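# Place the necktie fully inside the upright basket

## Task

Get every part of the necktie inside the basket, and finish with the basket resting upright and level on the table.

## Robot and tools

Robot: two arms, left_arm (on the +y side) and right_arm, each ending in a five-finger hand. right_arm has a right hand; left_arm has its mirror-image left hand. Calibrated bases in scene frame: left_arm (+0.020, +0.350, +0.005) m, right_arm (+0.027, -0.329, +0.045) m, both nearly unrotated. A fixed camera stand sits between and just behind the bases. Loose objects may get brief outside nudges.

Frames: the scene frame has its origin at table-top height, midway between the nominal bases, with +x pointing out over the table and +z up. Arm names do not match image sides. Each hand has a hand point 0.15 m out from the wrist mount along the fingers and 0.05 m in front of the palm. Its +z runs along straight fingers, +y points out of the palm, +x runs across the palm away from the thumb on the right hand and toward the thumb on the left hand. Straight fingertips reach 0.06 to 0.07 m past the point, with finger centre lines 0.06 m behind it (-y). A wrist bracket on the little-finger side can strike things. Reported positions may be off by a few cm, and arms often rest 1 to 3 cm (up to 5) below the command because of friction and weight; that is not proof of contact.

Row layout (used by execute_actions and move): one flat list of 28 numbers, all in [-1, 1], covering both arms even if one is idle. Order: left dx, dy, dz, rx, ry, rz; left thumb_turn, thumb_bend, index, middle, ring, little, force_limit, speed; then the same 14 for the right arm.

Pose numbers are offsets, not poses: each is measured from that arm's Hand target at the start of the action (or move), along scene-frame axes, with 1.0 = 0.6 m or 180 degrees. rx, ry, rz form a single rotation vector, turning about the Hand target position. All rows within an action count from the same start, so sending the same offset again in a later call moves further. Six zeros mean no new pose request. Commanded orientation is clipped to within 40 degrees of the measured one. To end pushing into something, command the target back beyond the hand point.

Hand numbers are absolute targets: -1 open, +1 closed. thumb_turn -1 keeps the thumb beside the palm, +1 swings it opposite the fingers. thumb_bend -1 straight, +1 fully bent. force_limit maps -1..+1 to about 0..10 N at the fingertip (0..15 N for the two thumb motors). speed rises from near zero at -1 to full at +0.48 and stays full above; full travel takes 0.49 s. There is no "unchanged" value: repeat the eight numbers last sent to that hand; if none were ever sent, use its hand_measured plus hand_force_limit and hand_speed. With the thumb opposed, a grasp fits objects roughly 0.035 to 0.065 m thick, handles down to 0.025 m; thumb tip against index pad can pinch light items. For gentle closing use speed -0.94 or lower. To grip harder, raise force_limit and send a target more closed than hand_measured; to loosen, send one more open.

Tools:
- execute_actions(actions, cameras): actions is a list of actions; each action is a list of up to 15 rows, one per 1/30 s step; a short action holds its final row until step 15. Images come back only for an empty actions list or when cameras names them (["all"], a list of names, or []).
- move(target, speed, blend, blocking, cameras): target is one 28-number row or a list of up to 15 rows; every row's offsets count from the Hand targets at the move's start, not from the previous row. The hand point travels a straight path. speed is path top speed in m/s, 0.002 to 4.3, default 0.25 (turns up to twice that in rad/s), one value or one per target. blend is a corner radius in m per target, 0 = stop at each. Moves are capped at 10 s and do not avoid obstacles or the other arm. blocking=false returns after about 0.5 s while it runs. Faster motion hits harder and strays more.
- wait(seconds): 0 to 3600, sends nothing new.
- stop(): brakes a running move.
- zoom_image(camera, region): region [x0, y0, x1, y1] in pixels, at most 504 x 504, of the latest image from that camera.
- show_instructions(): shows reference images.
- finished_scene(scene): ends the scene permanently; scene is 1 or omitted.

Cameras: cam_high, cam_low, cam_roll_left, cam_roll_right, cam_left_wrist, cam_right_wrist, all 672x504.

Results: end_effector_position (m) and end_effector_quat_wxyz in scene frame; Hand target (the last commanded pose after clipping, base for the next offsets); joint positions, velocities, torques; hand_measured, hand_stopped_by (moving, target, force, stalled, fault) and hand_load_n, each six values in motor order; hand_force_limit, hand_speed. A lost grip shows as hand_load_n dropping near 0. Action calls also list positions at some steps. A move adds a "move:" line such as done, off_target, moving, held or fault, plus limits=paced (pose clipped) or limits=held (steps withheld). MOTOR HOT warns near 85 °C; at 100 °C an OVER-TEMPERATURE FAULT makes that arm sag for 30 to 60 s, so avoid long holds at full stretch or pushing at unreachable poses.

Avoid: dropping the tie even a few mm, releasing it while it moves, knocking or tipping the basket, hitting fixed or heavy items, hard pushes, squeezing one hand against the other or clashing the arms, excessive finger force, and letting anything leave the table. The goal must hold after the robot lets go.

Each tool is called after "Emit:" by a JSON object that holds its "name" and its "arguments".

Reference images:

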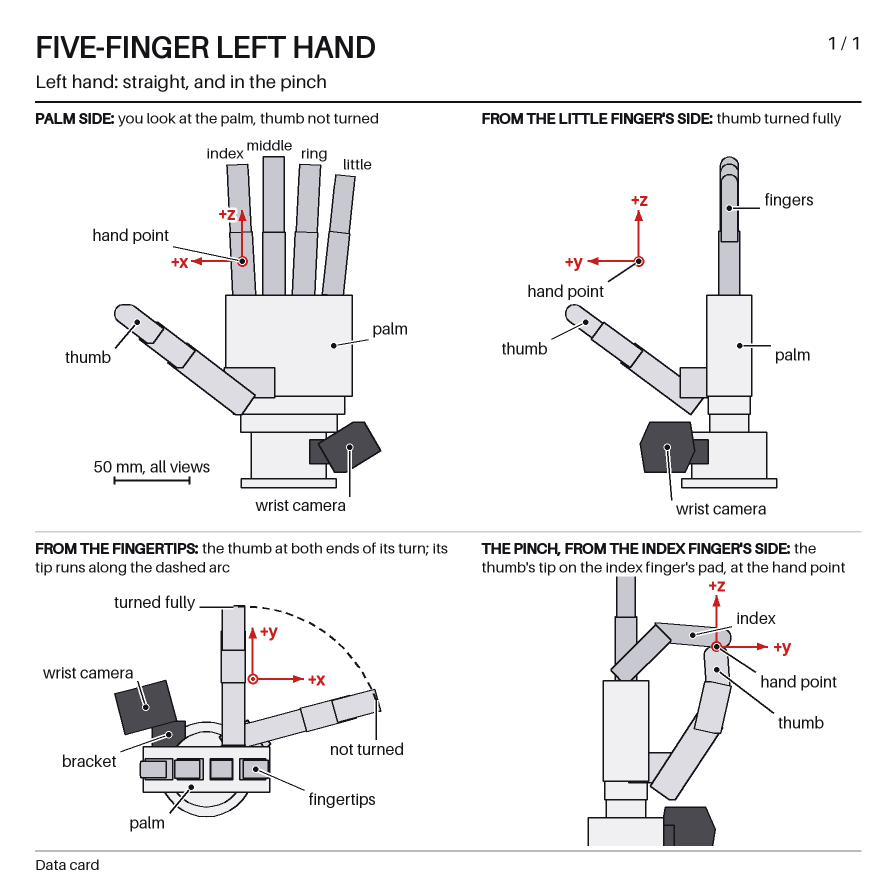

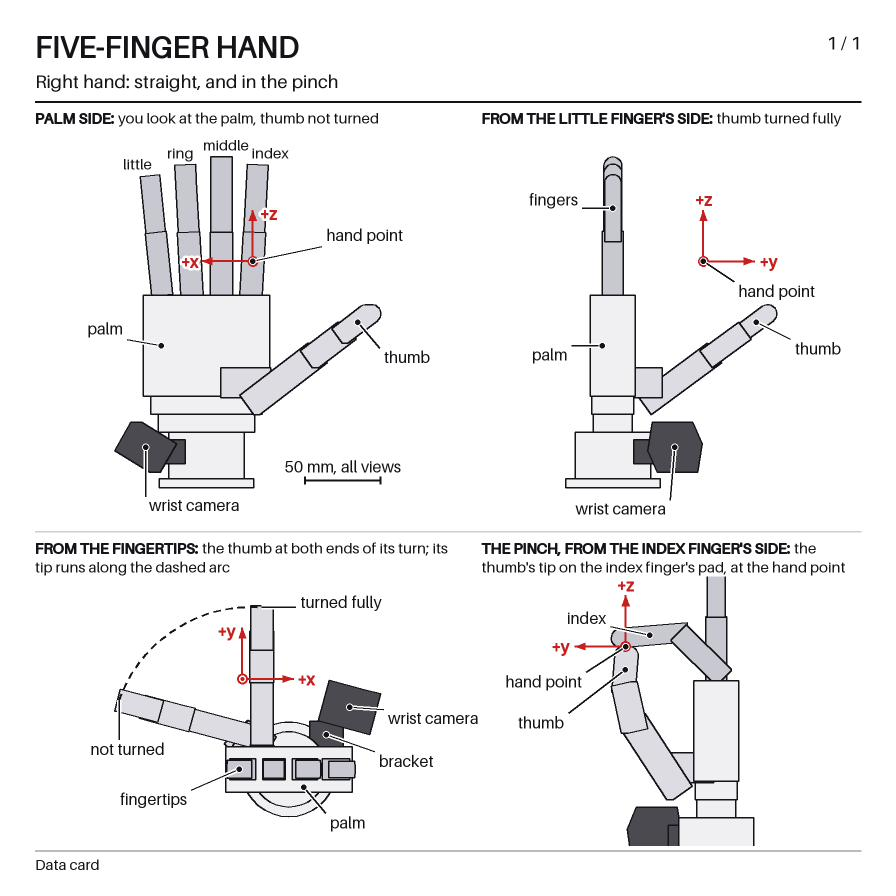

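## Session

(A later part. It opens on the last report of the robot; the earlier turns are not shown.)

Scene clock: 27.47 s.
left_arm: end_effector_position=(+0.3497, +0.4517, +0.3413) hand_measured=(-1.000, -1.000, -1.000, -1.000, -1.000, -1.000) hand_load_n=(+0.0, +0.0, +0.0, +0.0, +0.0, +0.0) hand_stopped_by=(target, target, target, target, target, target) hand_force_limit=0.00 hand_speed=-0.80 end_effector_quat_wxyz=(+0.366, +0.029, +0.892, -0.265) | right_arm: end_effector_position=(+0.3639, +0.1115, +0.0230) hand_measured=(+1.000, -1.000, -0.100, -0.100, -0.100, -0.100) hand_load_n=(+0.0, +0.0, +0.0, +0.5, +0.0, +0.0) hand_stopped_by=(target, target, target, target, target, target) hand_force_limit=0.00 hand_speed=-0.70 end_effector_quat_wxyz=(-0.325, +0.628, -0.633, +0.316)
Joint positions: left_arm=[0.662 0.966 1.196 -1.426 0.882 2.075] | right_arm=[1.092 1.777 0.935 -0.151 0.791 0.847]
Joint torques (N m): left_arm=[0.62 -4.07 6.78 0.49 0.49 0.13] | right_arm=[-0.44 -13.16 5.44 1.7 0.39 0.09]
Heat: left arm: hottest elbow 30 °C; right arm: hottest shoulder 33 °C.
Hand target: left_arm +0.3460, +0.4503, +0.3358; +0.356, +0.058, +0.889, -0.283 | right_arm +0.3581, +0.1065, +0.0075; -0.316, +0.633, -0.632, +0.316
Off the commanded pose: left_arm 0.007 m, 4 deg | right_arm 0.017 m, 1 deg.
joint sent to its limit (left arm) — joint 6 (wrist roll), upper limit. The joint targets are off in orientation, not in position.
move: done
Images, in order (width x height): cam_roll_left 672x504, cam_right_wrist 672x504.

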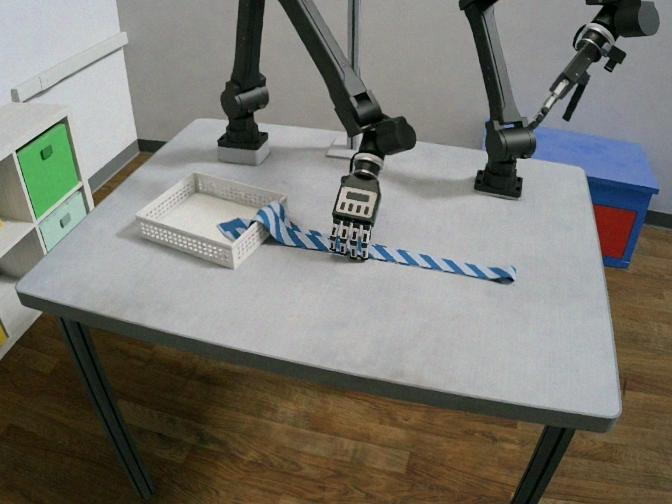

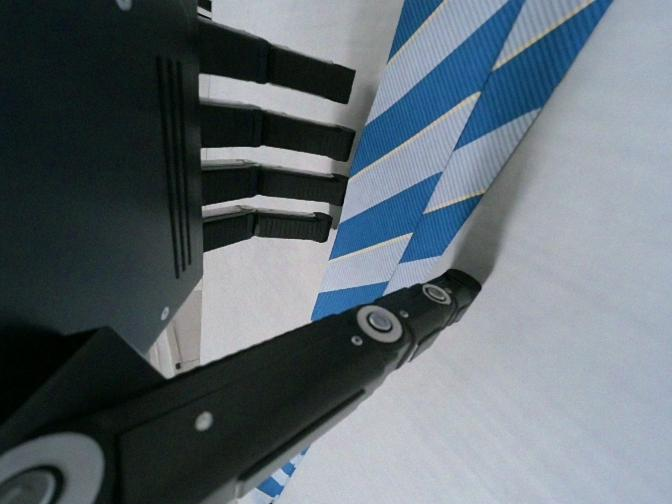

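Emit:
{"name": "move", "arguments": {"target": [0,0,0,0,0,0,-1,-1,-1,-1,-1,-1,0,-0.8,0,0,0,0,0,0,1,-1,0.15,0.15,0.15,0.15,0,-0.7], "speed": 0.05, "cameras": ["cam_right_wrist","cam_low"]}}

Scene clock: 29.80 s.
left_arm: end_effector_position=(+0.3497, +0.4517, +0.3413) hand_measured=(-1.000, -1.000, -1.000, -1.000, -1.000, -1.000) hand_load_n=(+0.0, +0.0, +0.0, +0.0, +0.0, +0.0) hand_stopped_by=(target, target, target, target, target, target) hand_force_limit=0.00 hand_speed=-0.80 end_effector_quat_wxyz=(+0.366, +0.029, +0.892, -0.265) | right_arm: end_effector_position=(+0.3637, +0.1114, +0.0223) hand_measured=(+1.000, -1.000, +0.150, +0.150, +0.150, +0.150) hand_load_n=(+0.0, +0.0, +0.0, +0.0, +0.0, +0.0) hand_stopped_by=(target, target, target, target, target, target) hand_force_limit=0.00 hand_speed=-0.70 end_effector_quat_wxyz=(-0.324, +0.628, -0.633, +0.316)
Joint positions: left_arm=[0.662 0.966 1.196 -1.426 0.882 2.075] | right_arm=[1.092 1.778 0.935 -0.151 0.79 0.847]
Joint torques (N m): left_arm=[0.73 -3.84 6.75 0.42 0.5 0.15] | right_arm=[-0.44 -13.27 5.41 1.69 0.4 0.1]
Heat: left arm: hottest elbow 31 °C; right arm: hottest shoulder 33 °C.
Hand target: left_arm +0.3460, +0.4503, +0.3358; +0.356, +0.058, +0.889, -0.283 | right_arm +0.3581, +0.1065, +0.0073; -0.316, +0.633, -0.632, +0.316
Off the commanded pose: left_arm 0.007 m, 4 deg | right_arm 0.017 m, 1 deg.
joint sent to its limit (left arm) — joint 6 (wrist roll), upper limit. The joint targets are off in orientation, not in position.
move: done
Images, in order (width x height): cam_low 672x504, cam_right_wrist 672x504.

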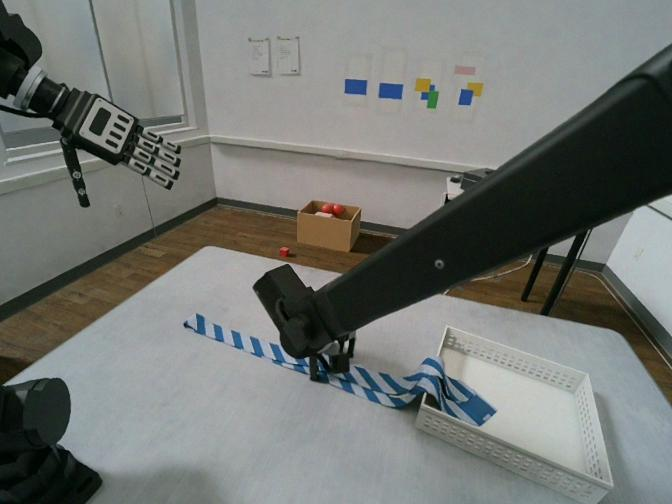

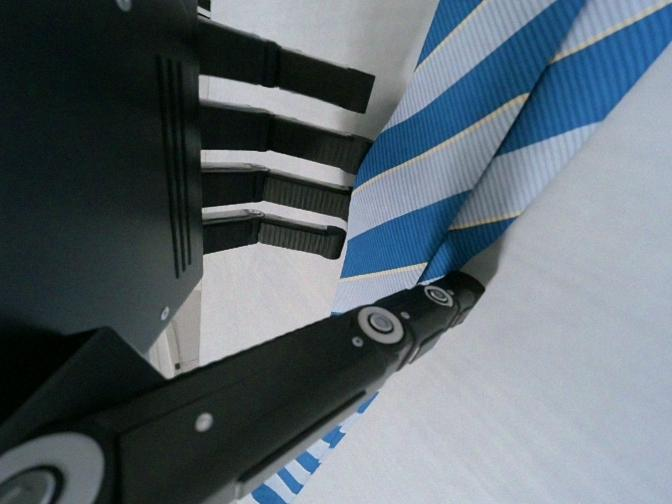

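Emit:
{"name": "move", "arguments": {"target": [0,0,0,0,0,0,-1,-1,-1,-1,-1,-1,0,-0.8,0,0,0,0,0,0,1,-0.85,0.35,0.35,0.35,0.35,0,-0.7], "speed": 0.05, "cameras": ["cam_right_wrist","cam_low","cam_roll_left"]}}

Scene clock: 30.53 s.
left_arm: end_effector_position=(+0.3497, +0.4517, +0.3413) hand_measured=(-1.000, -1.000, -1.000, -1.000, -1.000, -1.000) hand_load_n=(+0.0, +0.0, +0.0, +0.0, +0.0, +0.0) hand_stopped_by=(target, target, target, target, target, target) hand_force_limit=0.00 hand_speed=-0.80 end_effector_quat_wxyz=(+0.366, +0.029, +0.892, -0.265) | right_arm: end_effector_position=(+0.3635, +0.1115, +0.0218) hand_measured=(+1.000, -0.850, +0.350, +0.350, +0.350, +0.350) hand_load_n=(+0.0, +0.5, +0.0, +0.0, +0.0, +0.0) hand_stopped_by=(target, target, target, target, target, target) hand_force_limit=0.00 hand_speed=-0.70 end_effector_quat_wxyz=(-0.324, +0.629, -0.633, +0.315)
Joint positions: left_arm=[0.662 0.966 1.196 -1.426 0.882 2.075] | right_arm=[1.092 1.779 0.935 -0.151 0.789 0.847]
Joint torques (N m): left_arm=[0.32 -3.72 6.79 0.49 0.51 0.11] | right_arm=[-0.38 -13.39 5.44 1.7 0.45 0.1]
Heat: left arm: hottest elbow 31 °C; right arm: hottest shoulder 33 °C.
Hand target: left_arm +0.3460, +0.4503, +0.3358; +0.356, +0.058, +0.889, -0.283 | right_arm +0.3581, +0.1065, +0.0074; -0.316, +0.633, -0.632, +0.316
Off the commanded pose: left_arm 0.007 m, 4 deg | right_arm 0.016 m, 1 deg.
joint sent to its limit (left arm) — joint 6 (wrist roll), upper limit. The joint targets are off in orientation, not in position.
move: done
Images, in order (width x height): cam_low 672x504, cam_roll_left 672x504, cam_right_wrist 672x504.

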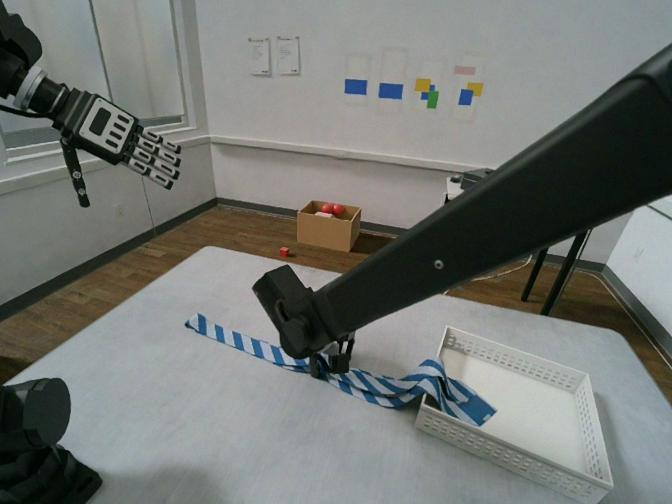

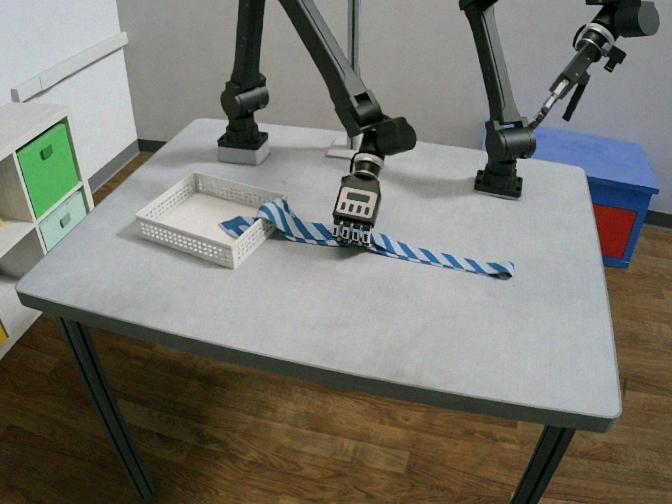

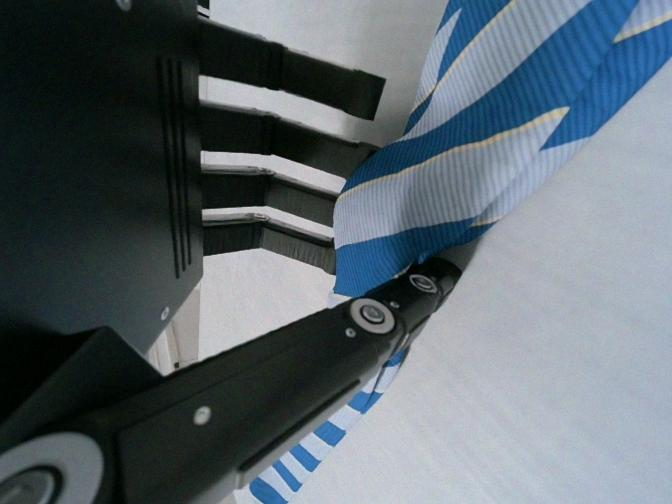

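Emit:
{"name": "move", "arguments": {"target": [0,0,0,0,0,0,-1,-1,-1,-1,-1,-1,0,-0.8,0,0,0,0,0,0,1,-0.5,0.5,0.5,0.5,0.5,0.1,-0.7], "speed": 0.05, "cameras": ["cam_right_wrist","cam_roll_right","cam_roll_left"]}}

Scene clock: 31.60 s.
left_arm: end_effector_position=(+0.3497, +0.4517, +0.3413) hand_measured=(-1.000, -1.000, -1.000, -1.000, -1.000, -1.000) hand_load_n=(+0.0, +0.0, +0.0, +0.0, +0.0, +0.0) hand_stopped_by=(target, target, target, target, target, target) hand_force_limit=0.00 hand_speed=-0.80 end_effector_quat_wxyz=(+0.366, +0.029, +0.892, -0.265) | right_arm: end_effector_position=(+0.3635, +0.1115, +0.0218) hand_measured=(+1.000, -0.574, +0.500, +0.500, +0.500, +0.500) hand_load_n=(+1.0, +7.5, -1.5, +2.0, +0.0, +0.0) hand_stopped_by=(target, force, target, target, target, target) hand_force_limit=0.10 hand_speed=-0.70 end_effector_quat_wxyz=(-0.324, +0.629, -0.633, +0.315)
Joint positions: left_arm=[0.662 0.966 1.196 -1.426 0.882 2.075] | right_arm=[1.092 1.779 0.935 -0.151 0.789 0.847]
Joint torques (N m): left_arm=[0.62 -3.72 6.69 0.46 0.51 0.13] | right_arm=[-0.38 -13.39 5.39 1.72 0.45 0.1]
Heat: left arm: hottest elbow 31 °C; right arm: hottest shoulder 33 °C.
Hand target: left_arm +0.3460, +0.4503, +0.3358; +0.356, +0.058, +0.889, -0.283 | right_arm +0.3581, +0.1065, +0.0075; -0.316, +0.633, -0.632, +0.316
Off the commanded pose: left_arm 0.007 m, 4 deg | right_arm 0.016 m, 1 deg.
joint sent to its limit (left arm) — joint 6 (wrist roll), upper limit. The joint targets are off in orientation, not in position.
move: done
Images, in order (width x height): cam_roll_left 672x504, cam_roll_right 672x504, cam_right_wrist 672x504.

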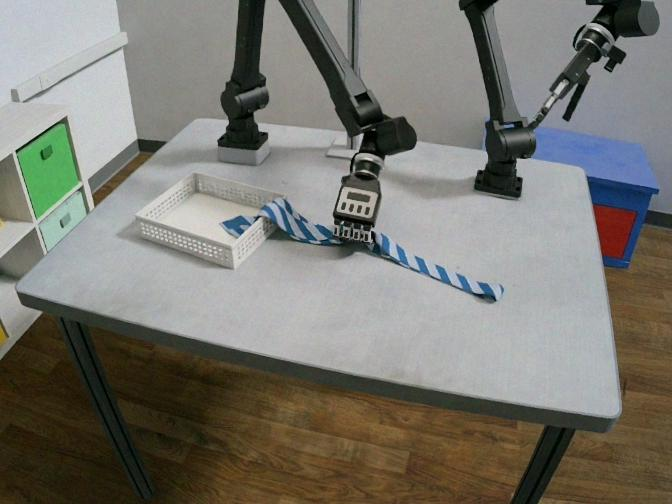

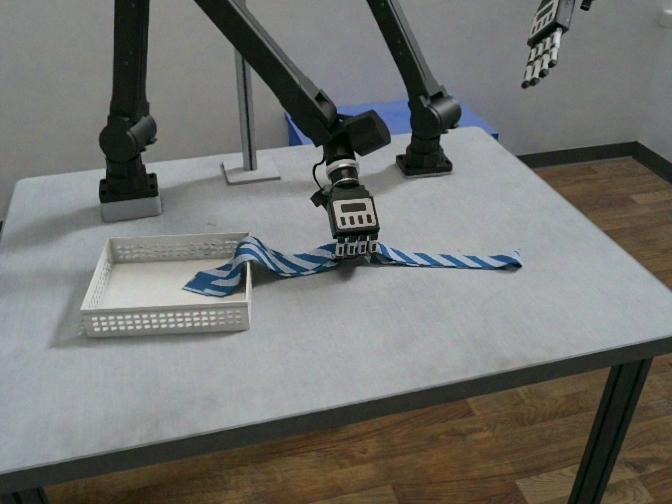

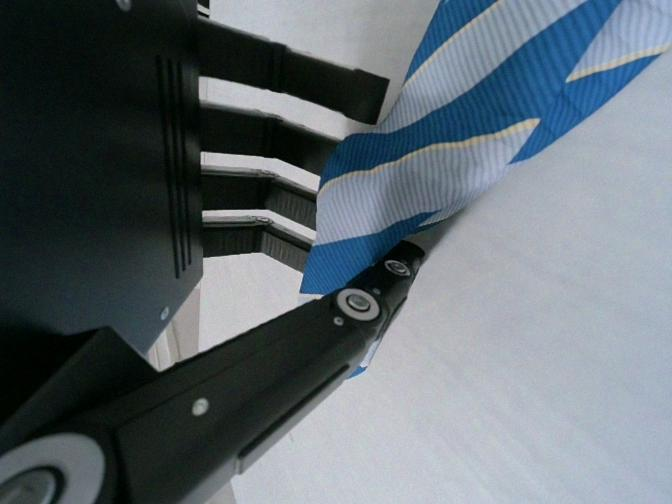

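Emit:
{"name": "move", "arguments": {"target": [0,0,0,0,0,0,-1,-1,-1,-1,-1,-1,0,-0.8,0.0,0,0.12,0,0,0,1,-0.5,0.5,0.5,0.5,0.5,0.1,-0.7], "speed": 0.1, "cameras": ["cam_right_wrist","cam_roll_right","cam_roll_left"]}}

Scene clock: 32.90 s.
left_arm: end_effector_position=(+0.3497, +0.4517, +0.3413) hand_measured=(-1.000, -1.000, -1.000, -1.000, -1.000, -1.000) hand_load_n=(+0.0, +0.0, +0.0, +0.0, +0.0, +0.0) hand_stopped_by=(target, target, target, target, target, target) hand_force_limit=0.00 hand_speed=-0.80 end_effector_quat_wxyz=(+0.366, +0.029, +0.892, -0.265) | right_arm: end_effector_position=(+0.3526, +0.0908, +0.0640) hand_measured=(+1.000, -0.574, +0.500, +0.500, +0.500, +0.500) hand_load_n=(+0.5, +6.5, -1.5, +2.0, +0.5, +0.0) hand_stopped_by=(target, force, target, target, target, target) hand_force_limit=0.10 hand_speed=-0.70 end_effector_quat_wxyz=(-0.302, +0.640, -0.629, +0.322)
Joint positions: left_arm=[0.662 0.966 1.196 -1.426 0.882 2.075] | right_arm=[1.092 1.656 0.935 -0.325 0.789 0.847]
Joint torques (N m): left_arm=[1.2 -3.78 6.71 0.38 0.53 0.13] | right_arm=[-0.44 -14.15 10.28 0.72 0.46 0.09]
Heat: left arm: hottest elbow 31 °C; right arm: hottest shoulder 33 °C.
Hand target: left_arm +0.3460, +0.4503, +0.3358; +0.356, +0.058, +0.889, -0.283 | right_arm +0.3581, +0.1065, +0.0795; -0.316, +0.633, -0.632, +0.316
Off the commanded pose: left_arm 0.007 m, 4 deg | right_arm 0.023 m, 2 deg.
joint sent to its limit (left arm) — joint 6 (wrist roll), upper limit. The joint targets are off in orientation, not in position.
move: off_target (right_arm)
Images, in order (width x height): cam_roll_left 672x504, cam_roll_right 672x504, cam_right_wrist 672x504.

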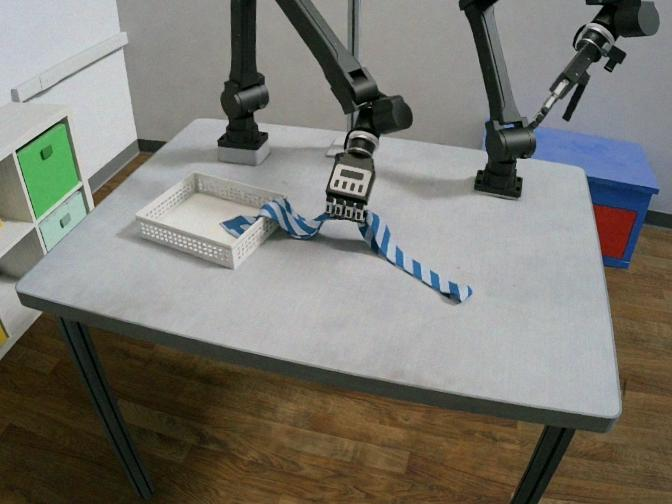

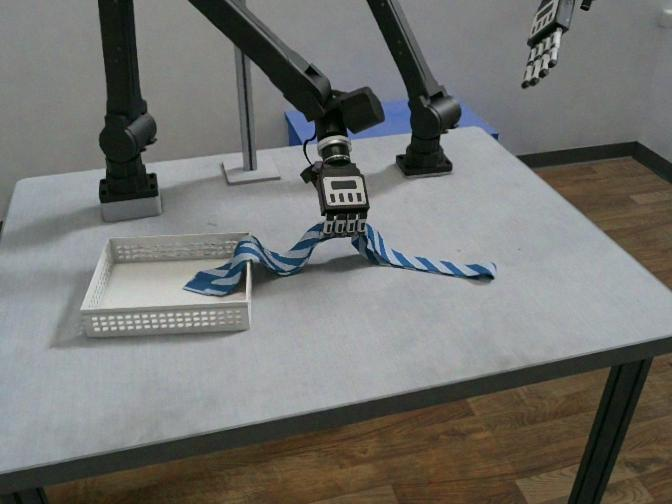

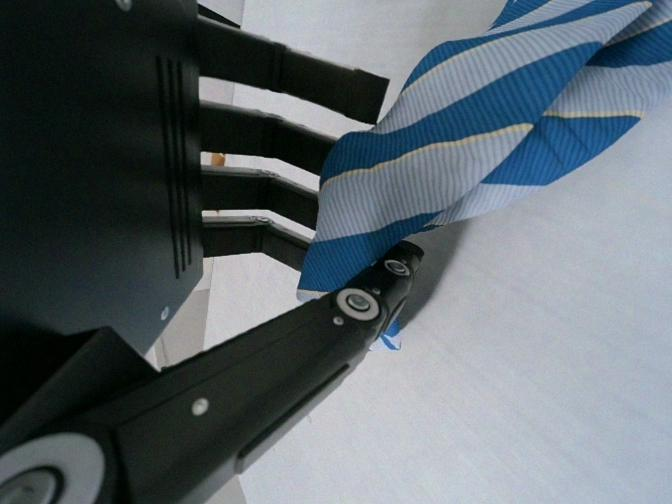

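Emit:
{"name": "move", "arguments": {"target": [[0,0,0,0,0,0,-1,-1,-1,-1,-1,-1,0,-0.8,0.037,-0.211,0.368,0,0,0,1,-0.5,0.5,0.5,0.5,0.5,0.1,-0.7],[0,0,0,0,0,0,-1,-1,-1,-1,-1,-1,0,-0.8,0.07,-0.5275,0.6,0,0,0,1,-0.5,0.5,0.5,0.5,0.5,0.1,-0.7]], "speed": 0.12, "blend": 0.05, "cameras": ["all"]}}

Scene clock: 38.10 s.
left_arm: end_effector_position=(+0.3497, +0.4517, +0.3413) hand_measured=(-1.000, -1.000, -1.000, -1.000, -1.000, -1.000) hand_load_n=(+0.0, +0.0, +0.0, +0.0, +0.0, +0.0) hand_stopped_by=(target, target, target, target, target, target) hand_force_limit=0.00 hand_speed=-0.80 end_effector_quat_wxyz=(+0.366, +0.029, +0.892, -0.265) | right_arm: end_effector_position=(+0.3970, -0.2078, +0.4082) hand_measured=(+1.000, -0.574, +0.500, +0.500, +0.500, +0.500) hand_load_n=(+1.0, +6.0, -1.5, +2.0, +0.0, +0.0) hand_stopped_by=(target, force, target, target, target, target) hand_force_limit=0.10 hand_speed=-0.70 end_effector_quat_wxyz=(-0.297, +0.641, -0.639, +0.304)
Joint positions: left_arm=[0.662 0.966 1.196 -1.426 0.882 2.075] | right_arm=[0.35 0.937 1.219 -1.006 0.269 0.218]
Joint torques (N m): left_arm=[0.56 -4.01 6.6 0.42 0.49 0.11] | right_arm=[-1.32 -5.19 14.48 1.25 0.09 -0.11]
Heat: left arm: hottest elbow 31 °C; right arm: hottest shoulder 33 °C.
Hand target: left_arm +0.3460, +0.4503, +0.3358; +0.356, +0.058, +0.889, -0.283 | right_arm +0.4001, -0.2099, +0.4396; -0.316, +0.633, -0.632, +0.316
Off the commanded pose: left_arm 0.007 m, 4 deg | right_arm 0.032 m, 3 deg.
joint sent to its limit (left arm) — joint 6 (wrist roll), upper limit. The joint targets are off in orientation, not in position.
move: off_target (right_arm)

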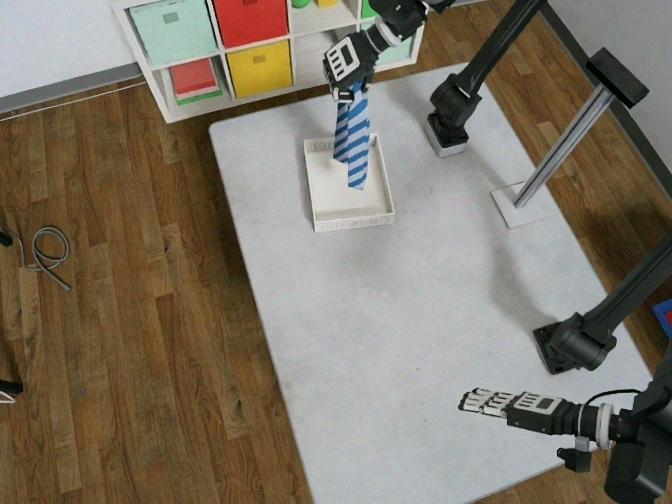

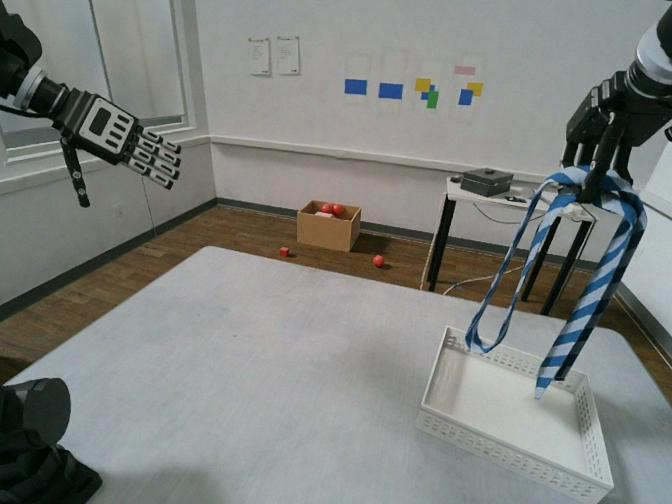

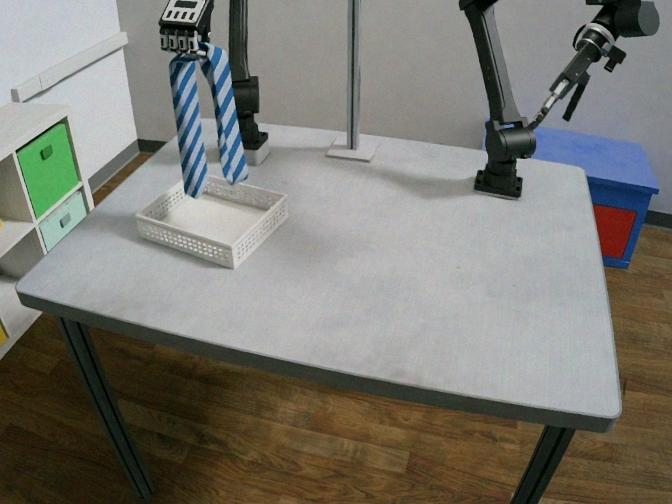

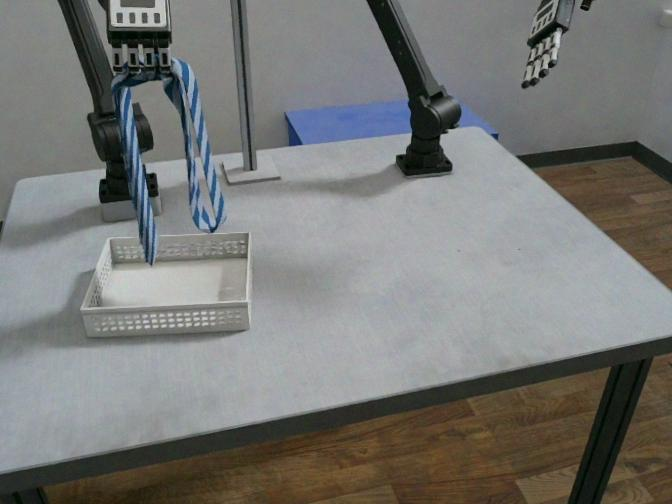

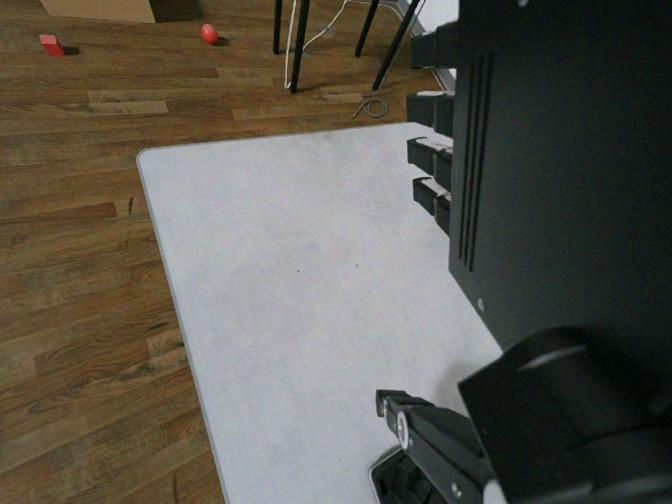

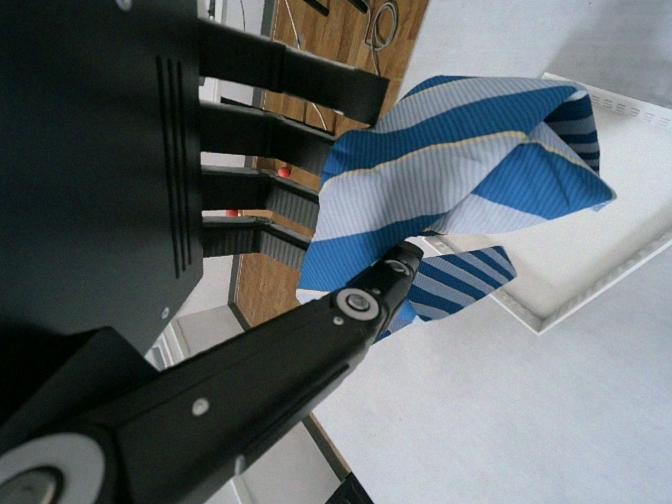

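Emit:
{"name": "move", "arguments": {"target": [0,0,0,0,0,0,-1,-1,-1,-1,-1,-1,0,-0.8,0,0,-0.3,0,0,0,1,-0.5,0.5,0.5,0.5,0.5,0.1,-0.7], "speed": 0.12, "cameras": ["all"]}}

Scene clock: 40.73 s.
left_arm: end_effector_position=(+0.3497, +0.4517, +0.3413) hand_measured=(-1.000, -1.000, -1.000, -1.000, -1.000, -1.000) hand_load_n=(+0.0, +0.0, +0.0, +0.0, +0.0, +0.0) hand_stopped_by=(target, target, target, target, target, target) hand_force_limit=0.00 hand_speed=-0.80 end_effector_quat_wxyz=(+0.366, +0.029, +0.892, -0.265) | right_arm: end_effector_position=(+0.3979, -0.2074, +0.2599) hand_measured=(+1.000, -0.574, +0.500, +0.500, +0.500, +0.500) hand_load_n=(+1.0, +6.5, -1.5, +1.5, +0.0, +0.0) hand_stopped_by=(target, force, target, target, target, target) hand_force_limit=0.10 hand_speed=-0.70 end_effector_quat_wxyz=(-0.312, +0.635, -0.635, +0.311)
Joint positions: left_arm=[0.662 0.966 1.196 -1.426 0.882 2.075] | right_arm=[0.35 0.878 0.78 -0.59 0.268 0.216]
Joint torques (N m): left_arm=[1.03 -4.07 6.8 0.44 0.48 0.13] | right_arm=[-1.49 -4.25 9.24 2.63 0.08 -0.11]
Heat: left arm: hottest elbow 31 °C; right arm: hottest shoulder 33 °C.
Hand target: left_arm +0.3460, +0.4503, +0.3358; +0.356, +0.058, +0.889, -0.283 | right_arm +0.4001, -0.2100, +0.2594; -0.316, +0.633, -0.632, +0.316
Off the commanded pose: left_arm 0.007 m, 4 deg | right_arm 0.003 m, 1 deg.
joint sent to its limit (left arm) — joint 6 (wrist roll), upper limit. The joint targets are off in orientation, not in position.
move: done

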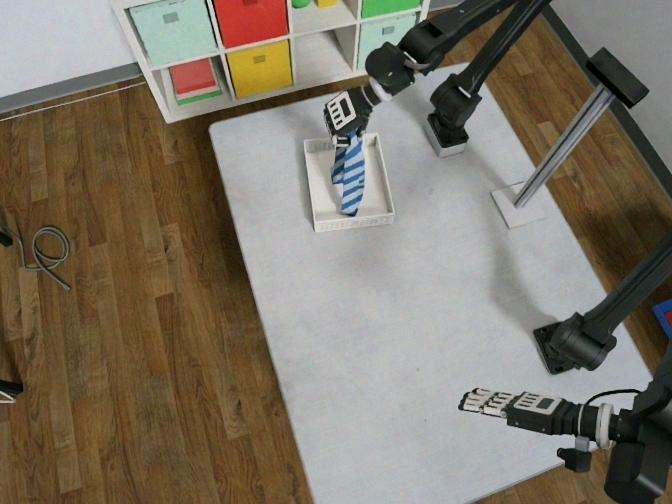

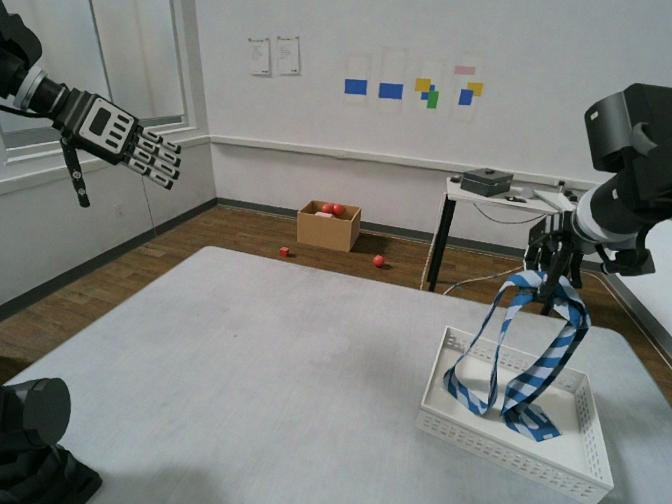

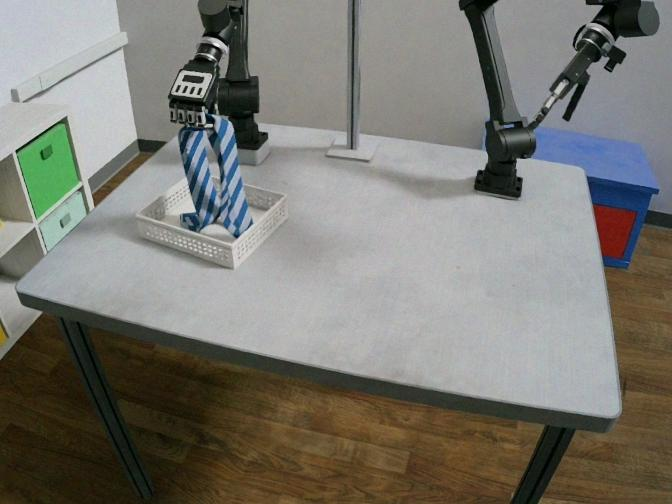

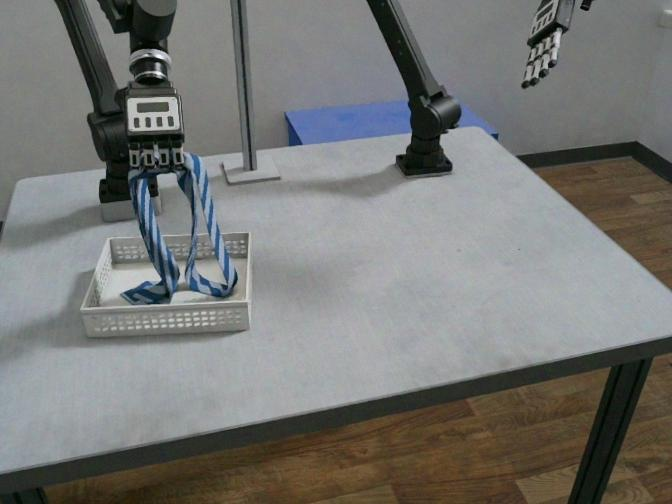

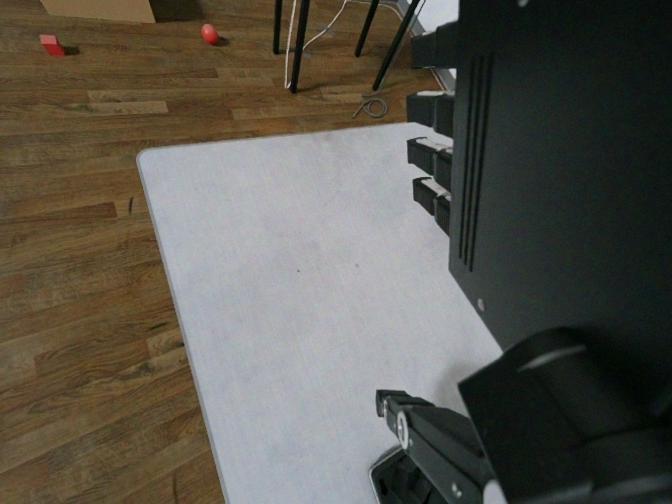

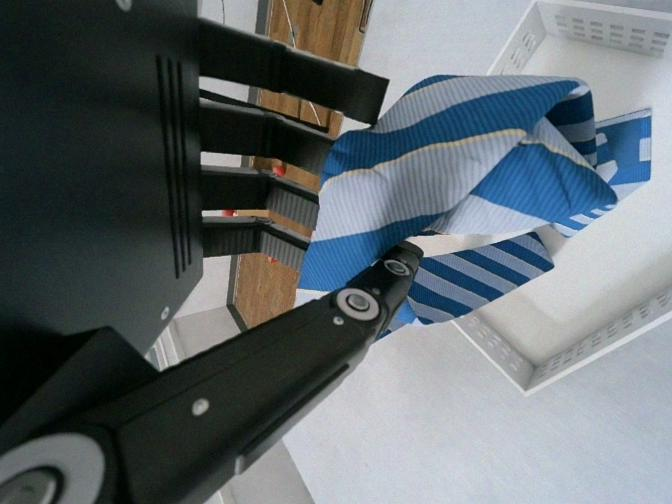

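Emit:
{"name": "move", "arguments": {"target": [0,0,0,0,0,0,-1,-1,-1,-1,-1,-1,0,-0.8,-0.03,-0.04,-0.16,0,0,0,1,-0.5,0.5,0.5,0.5,0.5,0.1,-0.7], "speed": 0.1, "cameras": ["cam_high","cam_low","cam_roll_left","cam_roll_right","cam_right_wrist"]}}

Scene clock: 42.47 s.
left_arm: end_effector_position=(+0.3497, +0.4517, +0.3413) hand_measured=(-1.000, -1.000, -1.000, -1.000, -1.000, -1.000) hand_load_n=(+0.0, +0.0, +0.0, +0.0, +0.0, +0.0) hand_stopped_by=(target, target, target, target, target, target) hand_force_limit=0.00 hand_speed=-0.80 end_effector_quat_wxyz=(+0.366, +0.029, +0.892, -0.265) | right_arm: end_effector_position=(+0.3808, -0.2301, +0.1660) hand_measured=(+1.000, -0.574, +0.500, +0.500, +0.500, +0.500) hand_load_n=(+1.0, +6.0, -1.5, +2.0, +0.0, +0.0) hand_stopped_by=(target, force, target, target, target, target) hand_force_limit=0.10 hand_speed=-0.70 end_effector_quat_wxyz=(-0.315, +0.634, -0.634, +0.311)
Joint positions: left_arm=[0.662 0.966 1.196 -1.426 0.882 2.075] | right_arm=[0.284 0.867 0.517 -0.322 0.214 0.173]
Joint torques (N m): left_arm=[0.62 -3.66 6.76 0.47 0.5 0.14] | right_arm=[-1.73 -3.19 8.65 2.59 0.05 -0.1]
Heat: left arm: hottest elbow 31 °C; right arm: hottest shoulder 33 °C.
Hand target: left_arm +0.3460, +0.4503, +0.3358; +0.356, +0.058, +0.889, -0.283 | right_arm +0.3821, -0.2340, +0.1635; -0.316, +0.633, -0.632, +0.316
Off the commanded pose: left_arm 0.007 m, 4 deg | right_arm 0.005 m, 1 deg.
joint sent to its limit (left arm) — joint 6 (wrist roll), upper limit. The joint targets are off in orientation, not in position.
move: done

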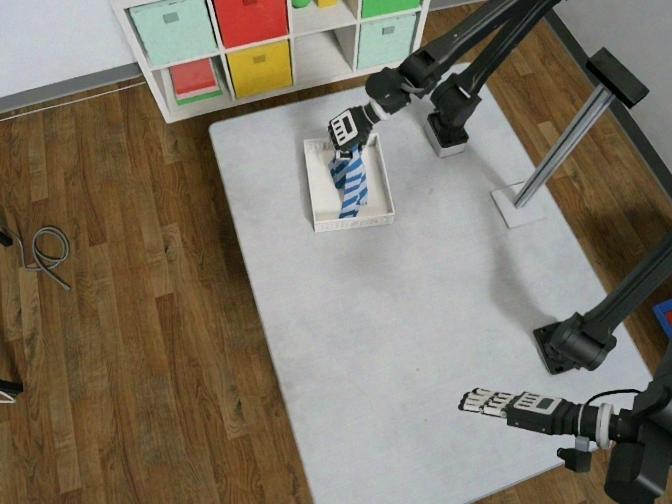

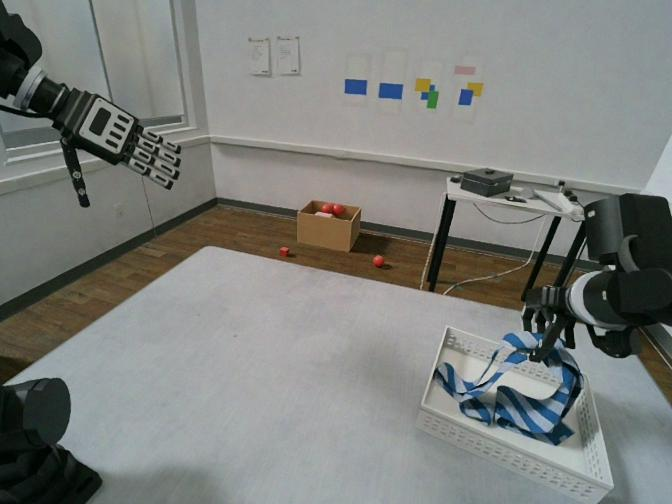

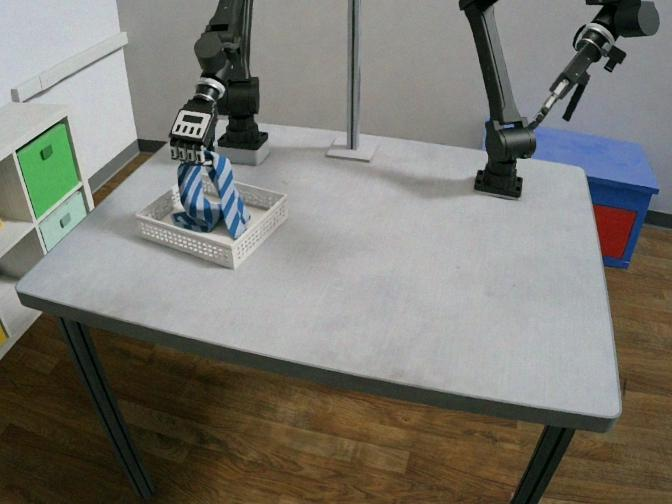

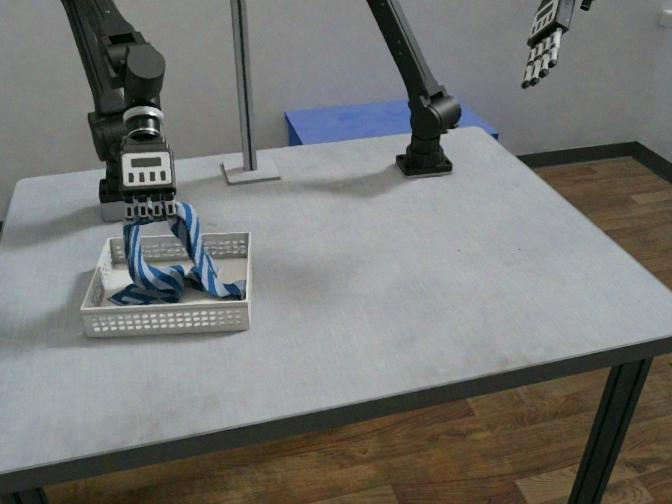

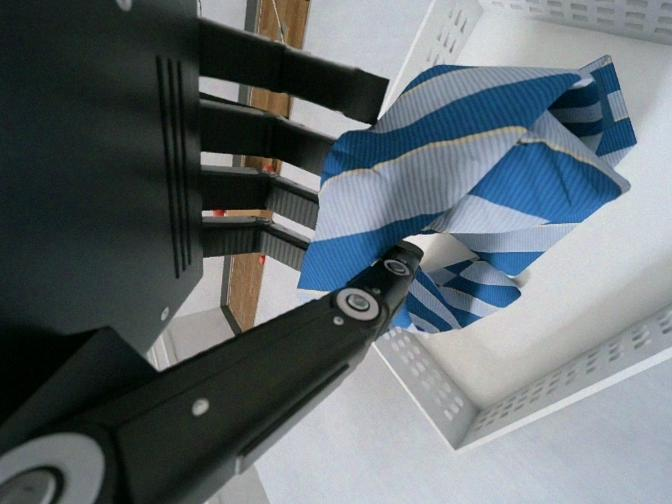

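Emit:
{"name": "move", "arguments": {"target": [0,0,0,0,0,0,-1,-1,-1,-1,-1,-1,0,-0.8,0,0.02,-0.11,0,0,0,1,-0.5,0.5,0.5,0.5,0.5,0.1,-0.7], "speed": 0.08, "cameras": ["cam_high","cam_low","cam_roll_left","cam_roll_right","cam_right_wrist"]}}

Scene clock: 44.00 s.
left_arm: end_effector_position=(+0.3497, +0.4517, +0.3413) hand_measured=(-1.000, -1.000, -1.000, -1.000, -1.000, -1.000) hand_load_n=(+0.0, +0.0, +0.0, +0.0, +0.0, +0.0) hand_stopped_by=(target, target, target, target, target, target) hand_force_limit=0.00 hand_speed=-0.80 end_effector_quat_wxyz=(+0.366, +0.029, +0.892, -0.265) | right_arm: end_effector_position=(+0.3845, -0.2259, +0.1018) hand_measured=(+1.000, -0.574, +0.500, +0.500, +0.500, +0.500) hand_load_n=(+0.5, +6.0, -1.0, +2.0, +0.0, +0.0) hand_stopped_by=(target, force, target, target, target, target) hand_force_limit=0.10 hand_speed=-0.70 end_effector_quat_wxyz=(-0.312, +0.633, -0.633, +0.318)
Joint positions: left_arm=[0.662 0.966 1.196 -1.426 0.882 2.075] | right_arm=[0.308 1.014 0.4 -0.056 0.246 0.181]
Joint torques (N m): left_arm=[0.38 -3.84 6.72 0.47 0.52 0.14] | right_arm=[0.38 -3.6 7.42 2.61 0.25 0.13]
Heat: left arm: hottest elbow 31 °C; right arm: hottest shoulder 33 °C.
Hand target: left_arm +0.3460, +0.4503, +0.3358; +0.356, +0.058, +0.889, -0.283 | right_arm +0.3821, -0.2221, +0.0975; -0.316, +0.633, -0.632, +0.316
Off the commanded pose: left_arm 0.007 m, 4 deg | right_arm 0.006 m, 0 deg.
joint sent to its limit (left arm) — joint 6 (wrist roll), upper limit. The joint targets are off in orientation, not in position.
move: done

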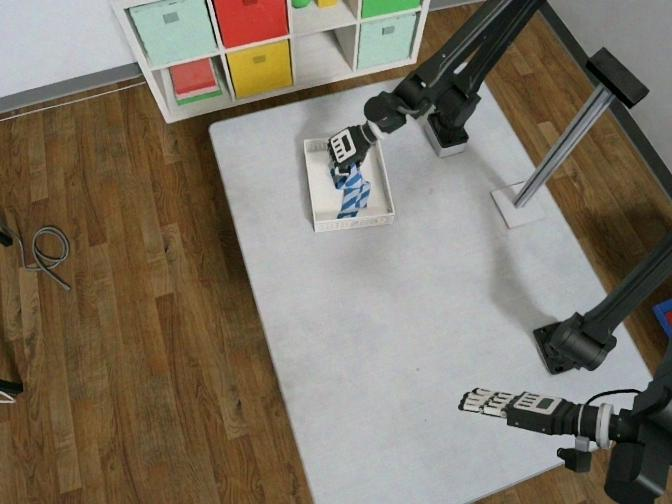

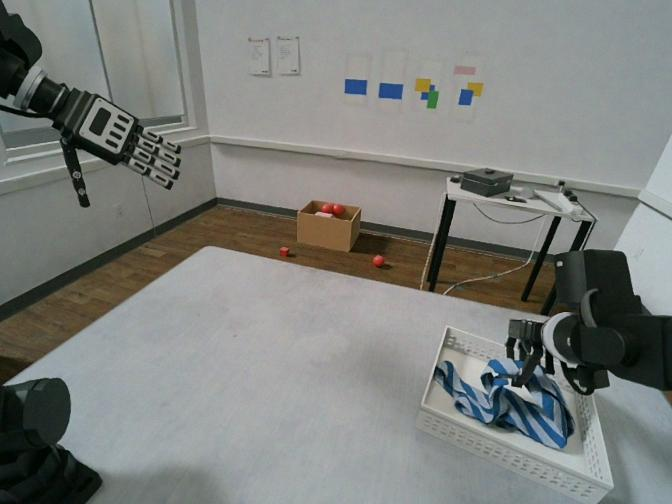

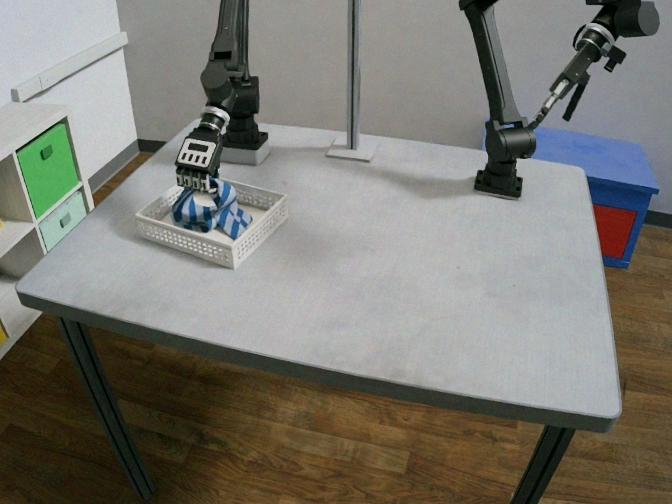

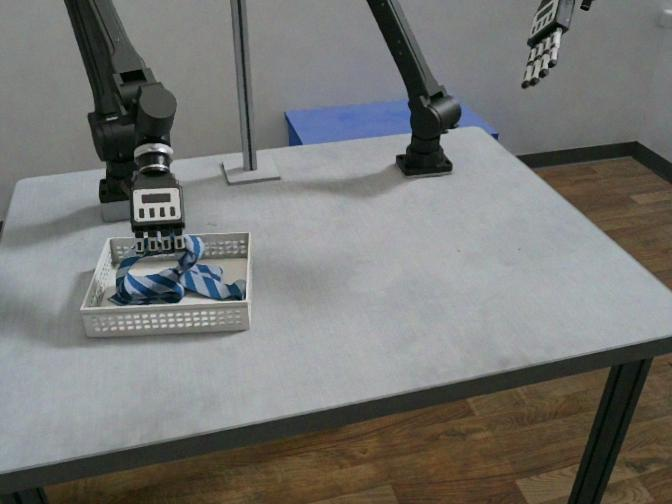

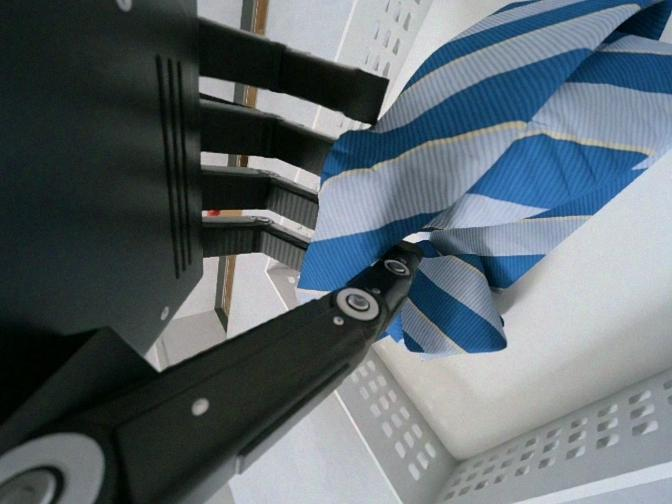

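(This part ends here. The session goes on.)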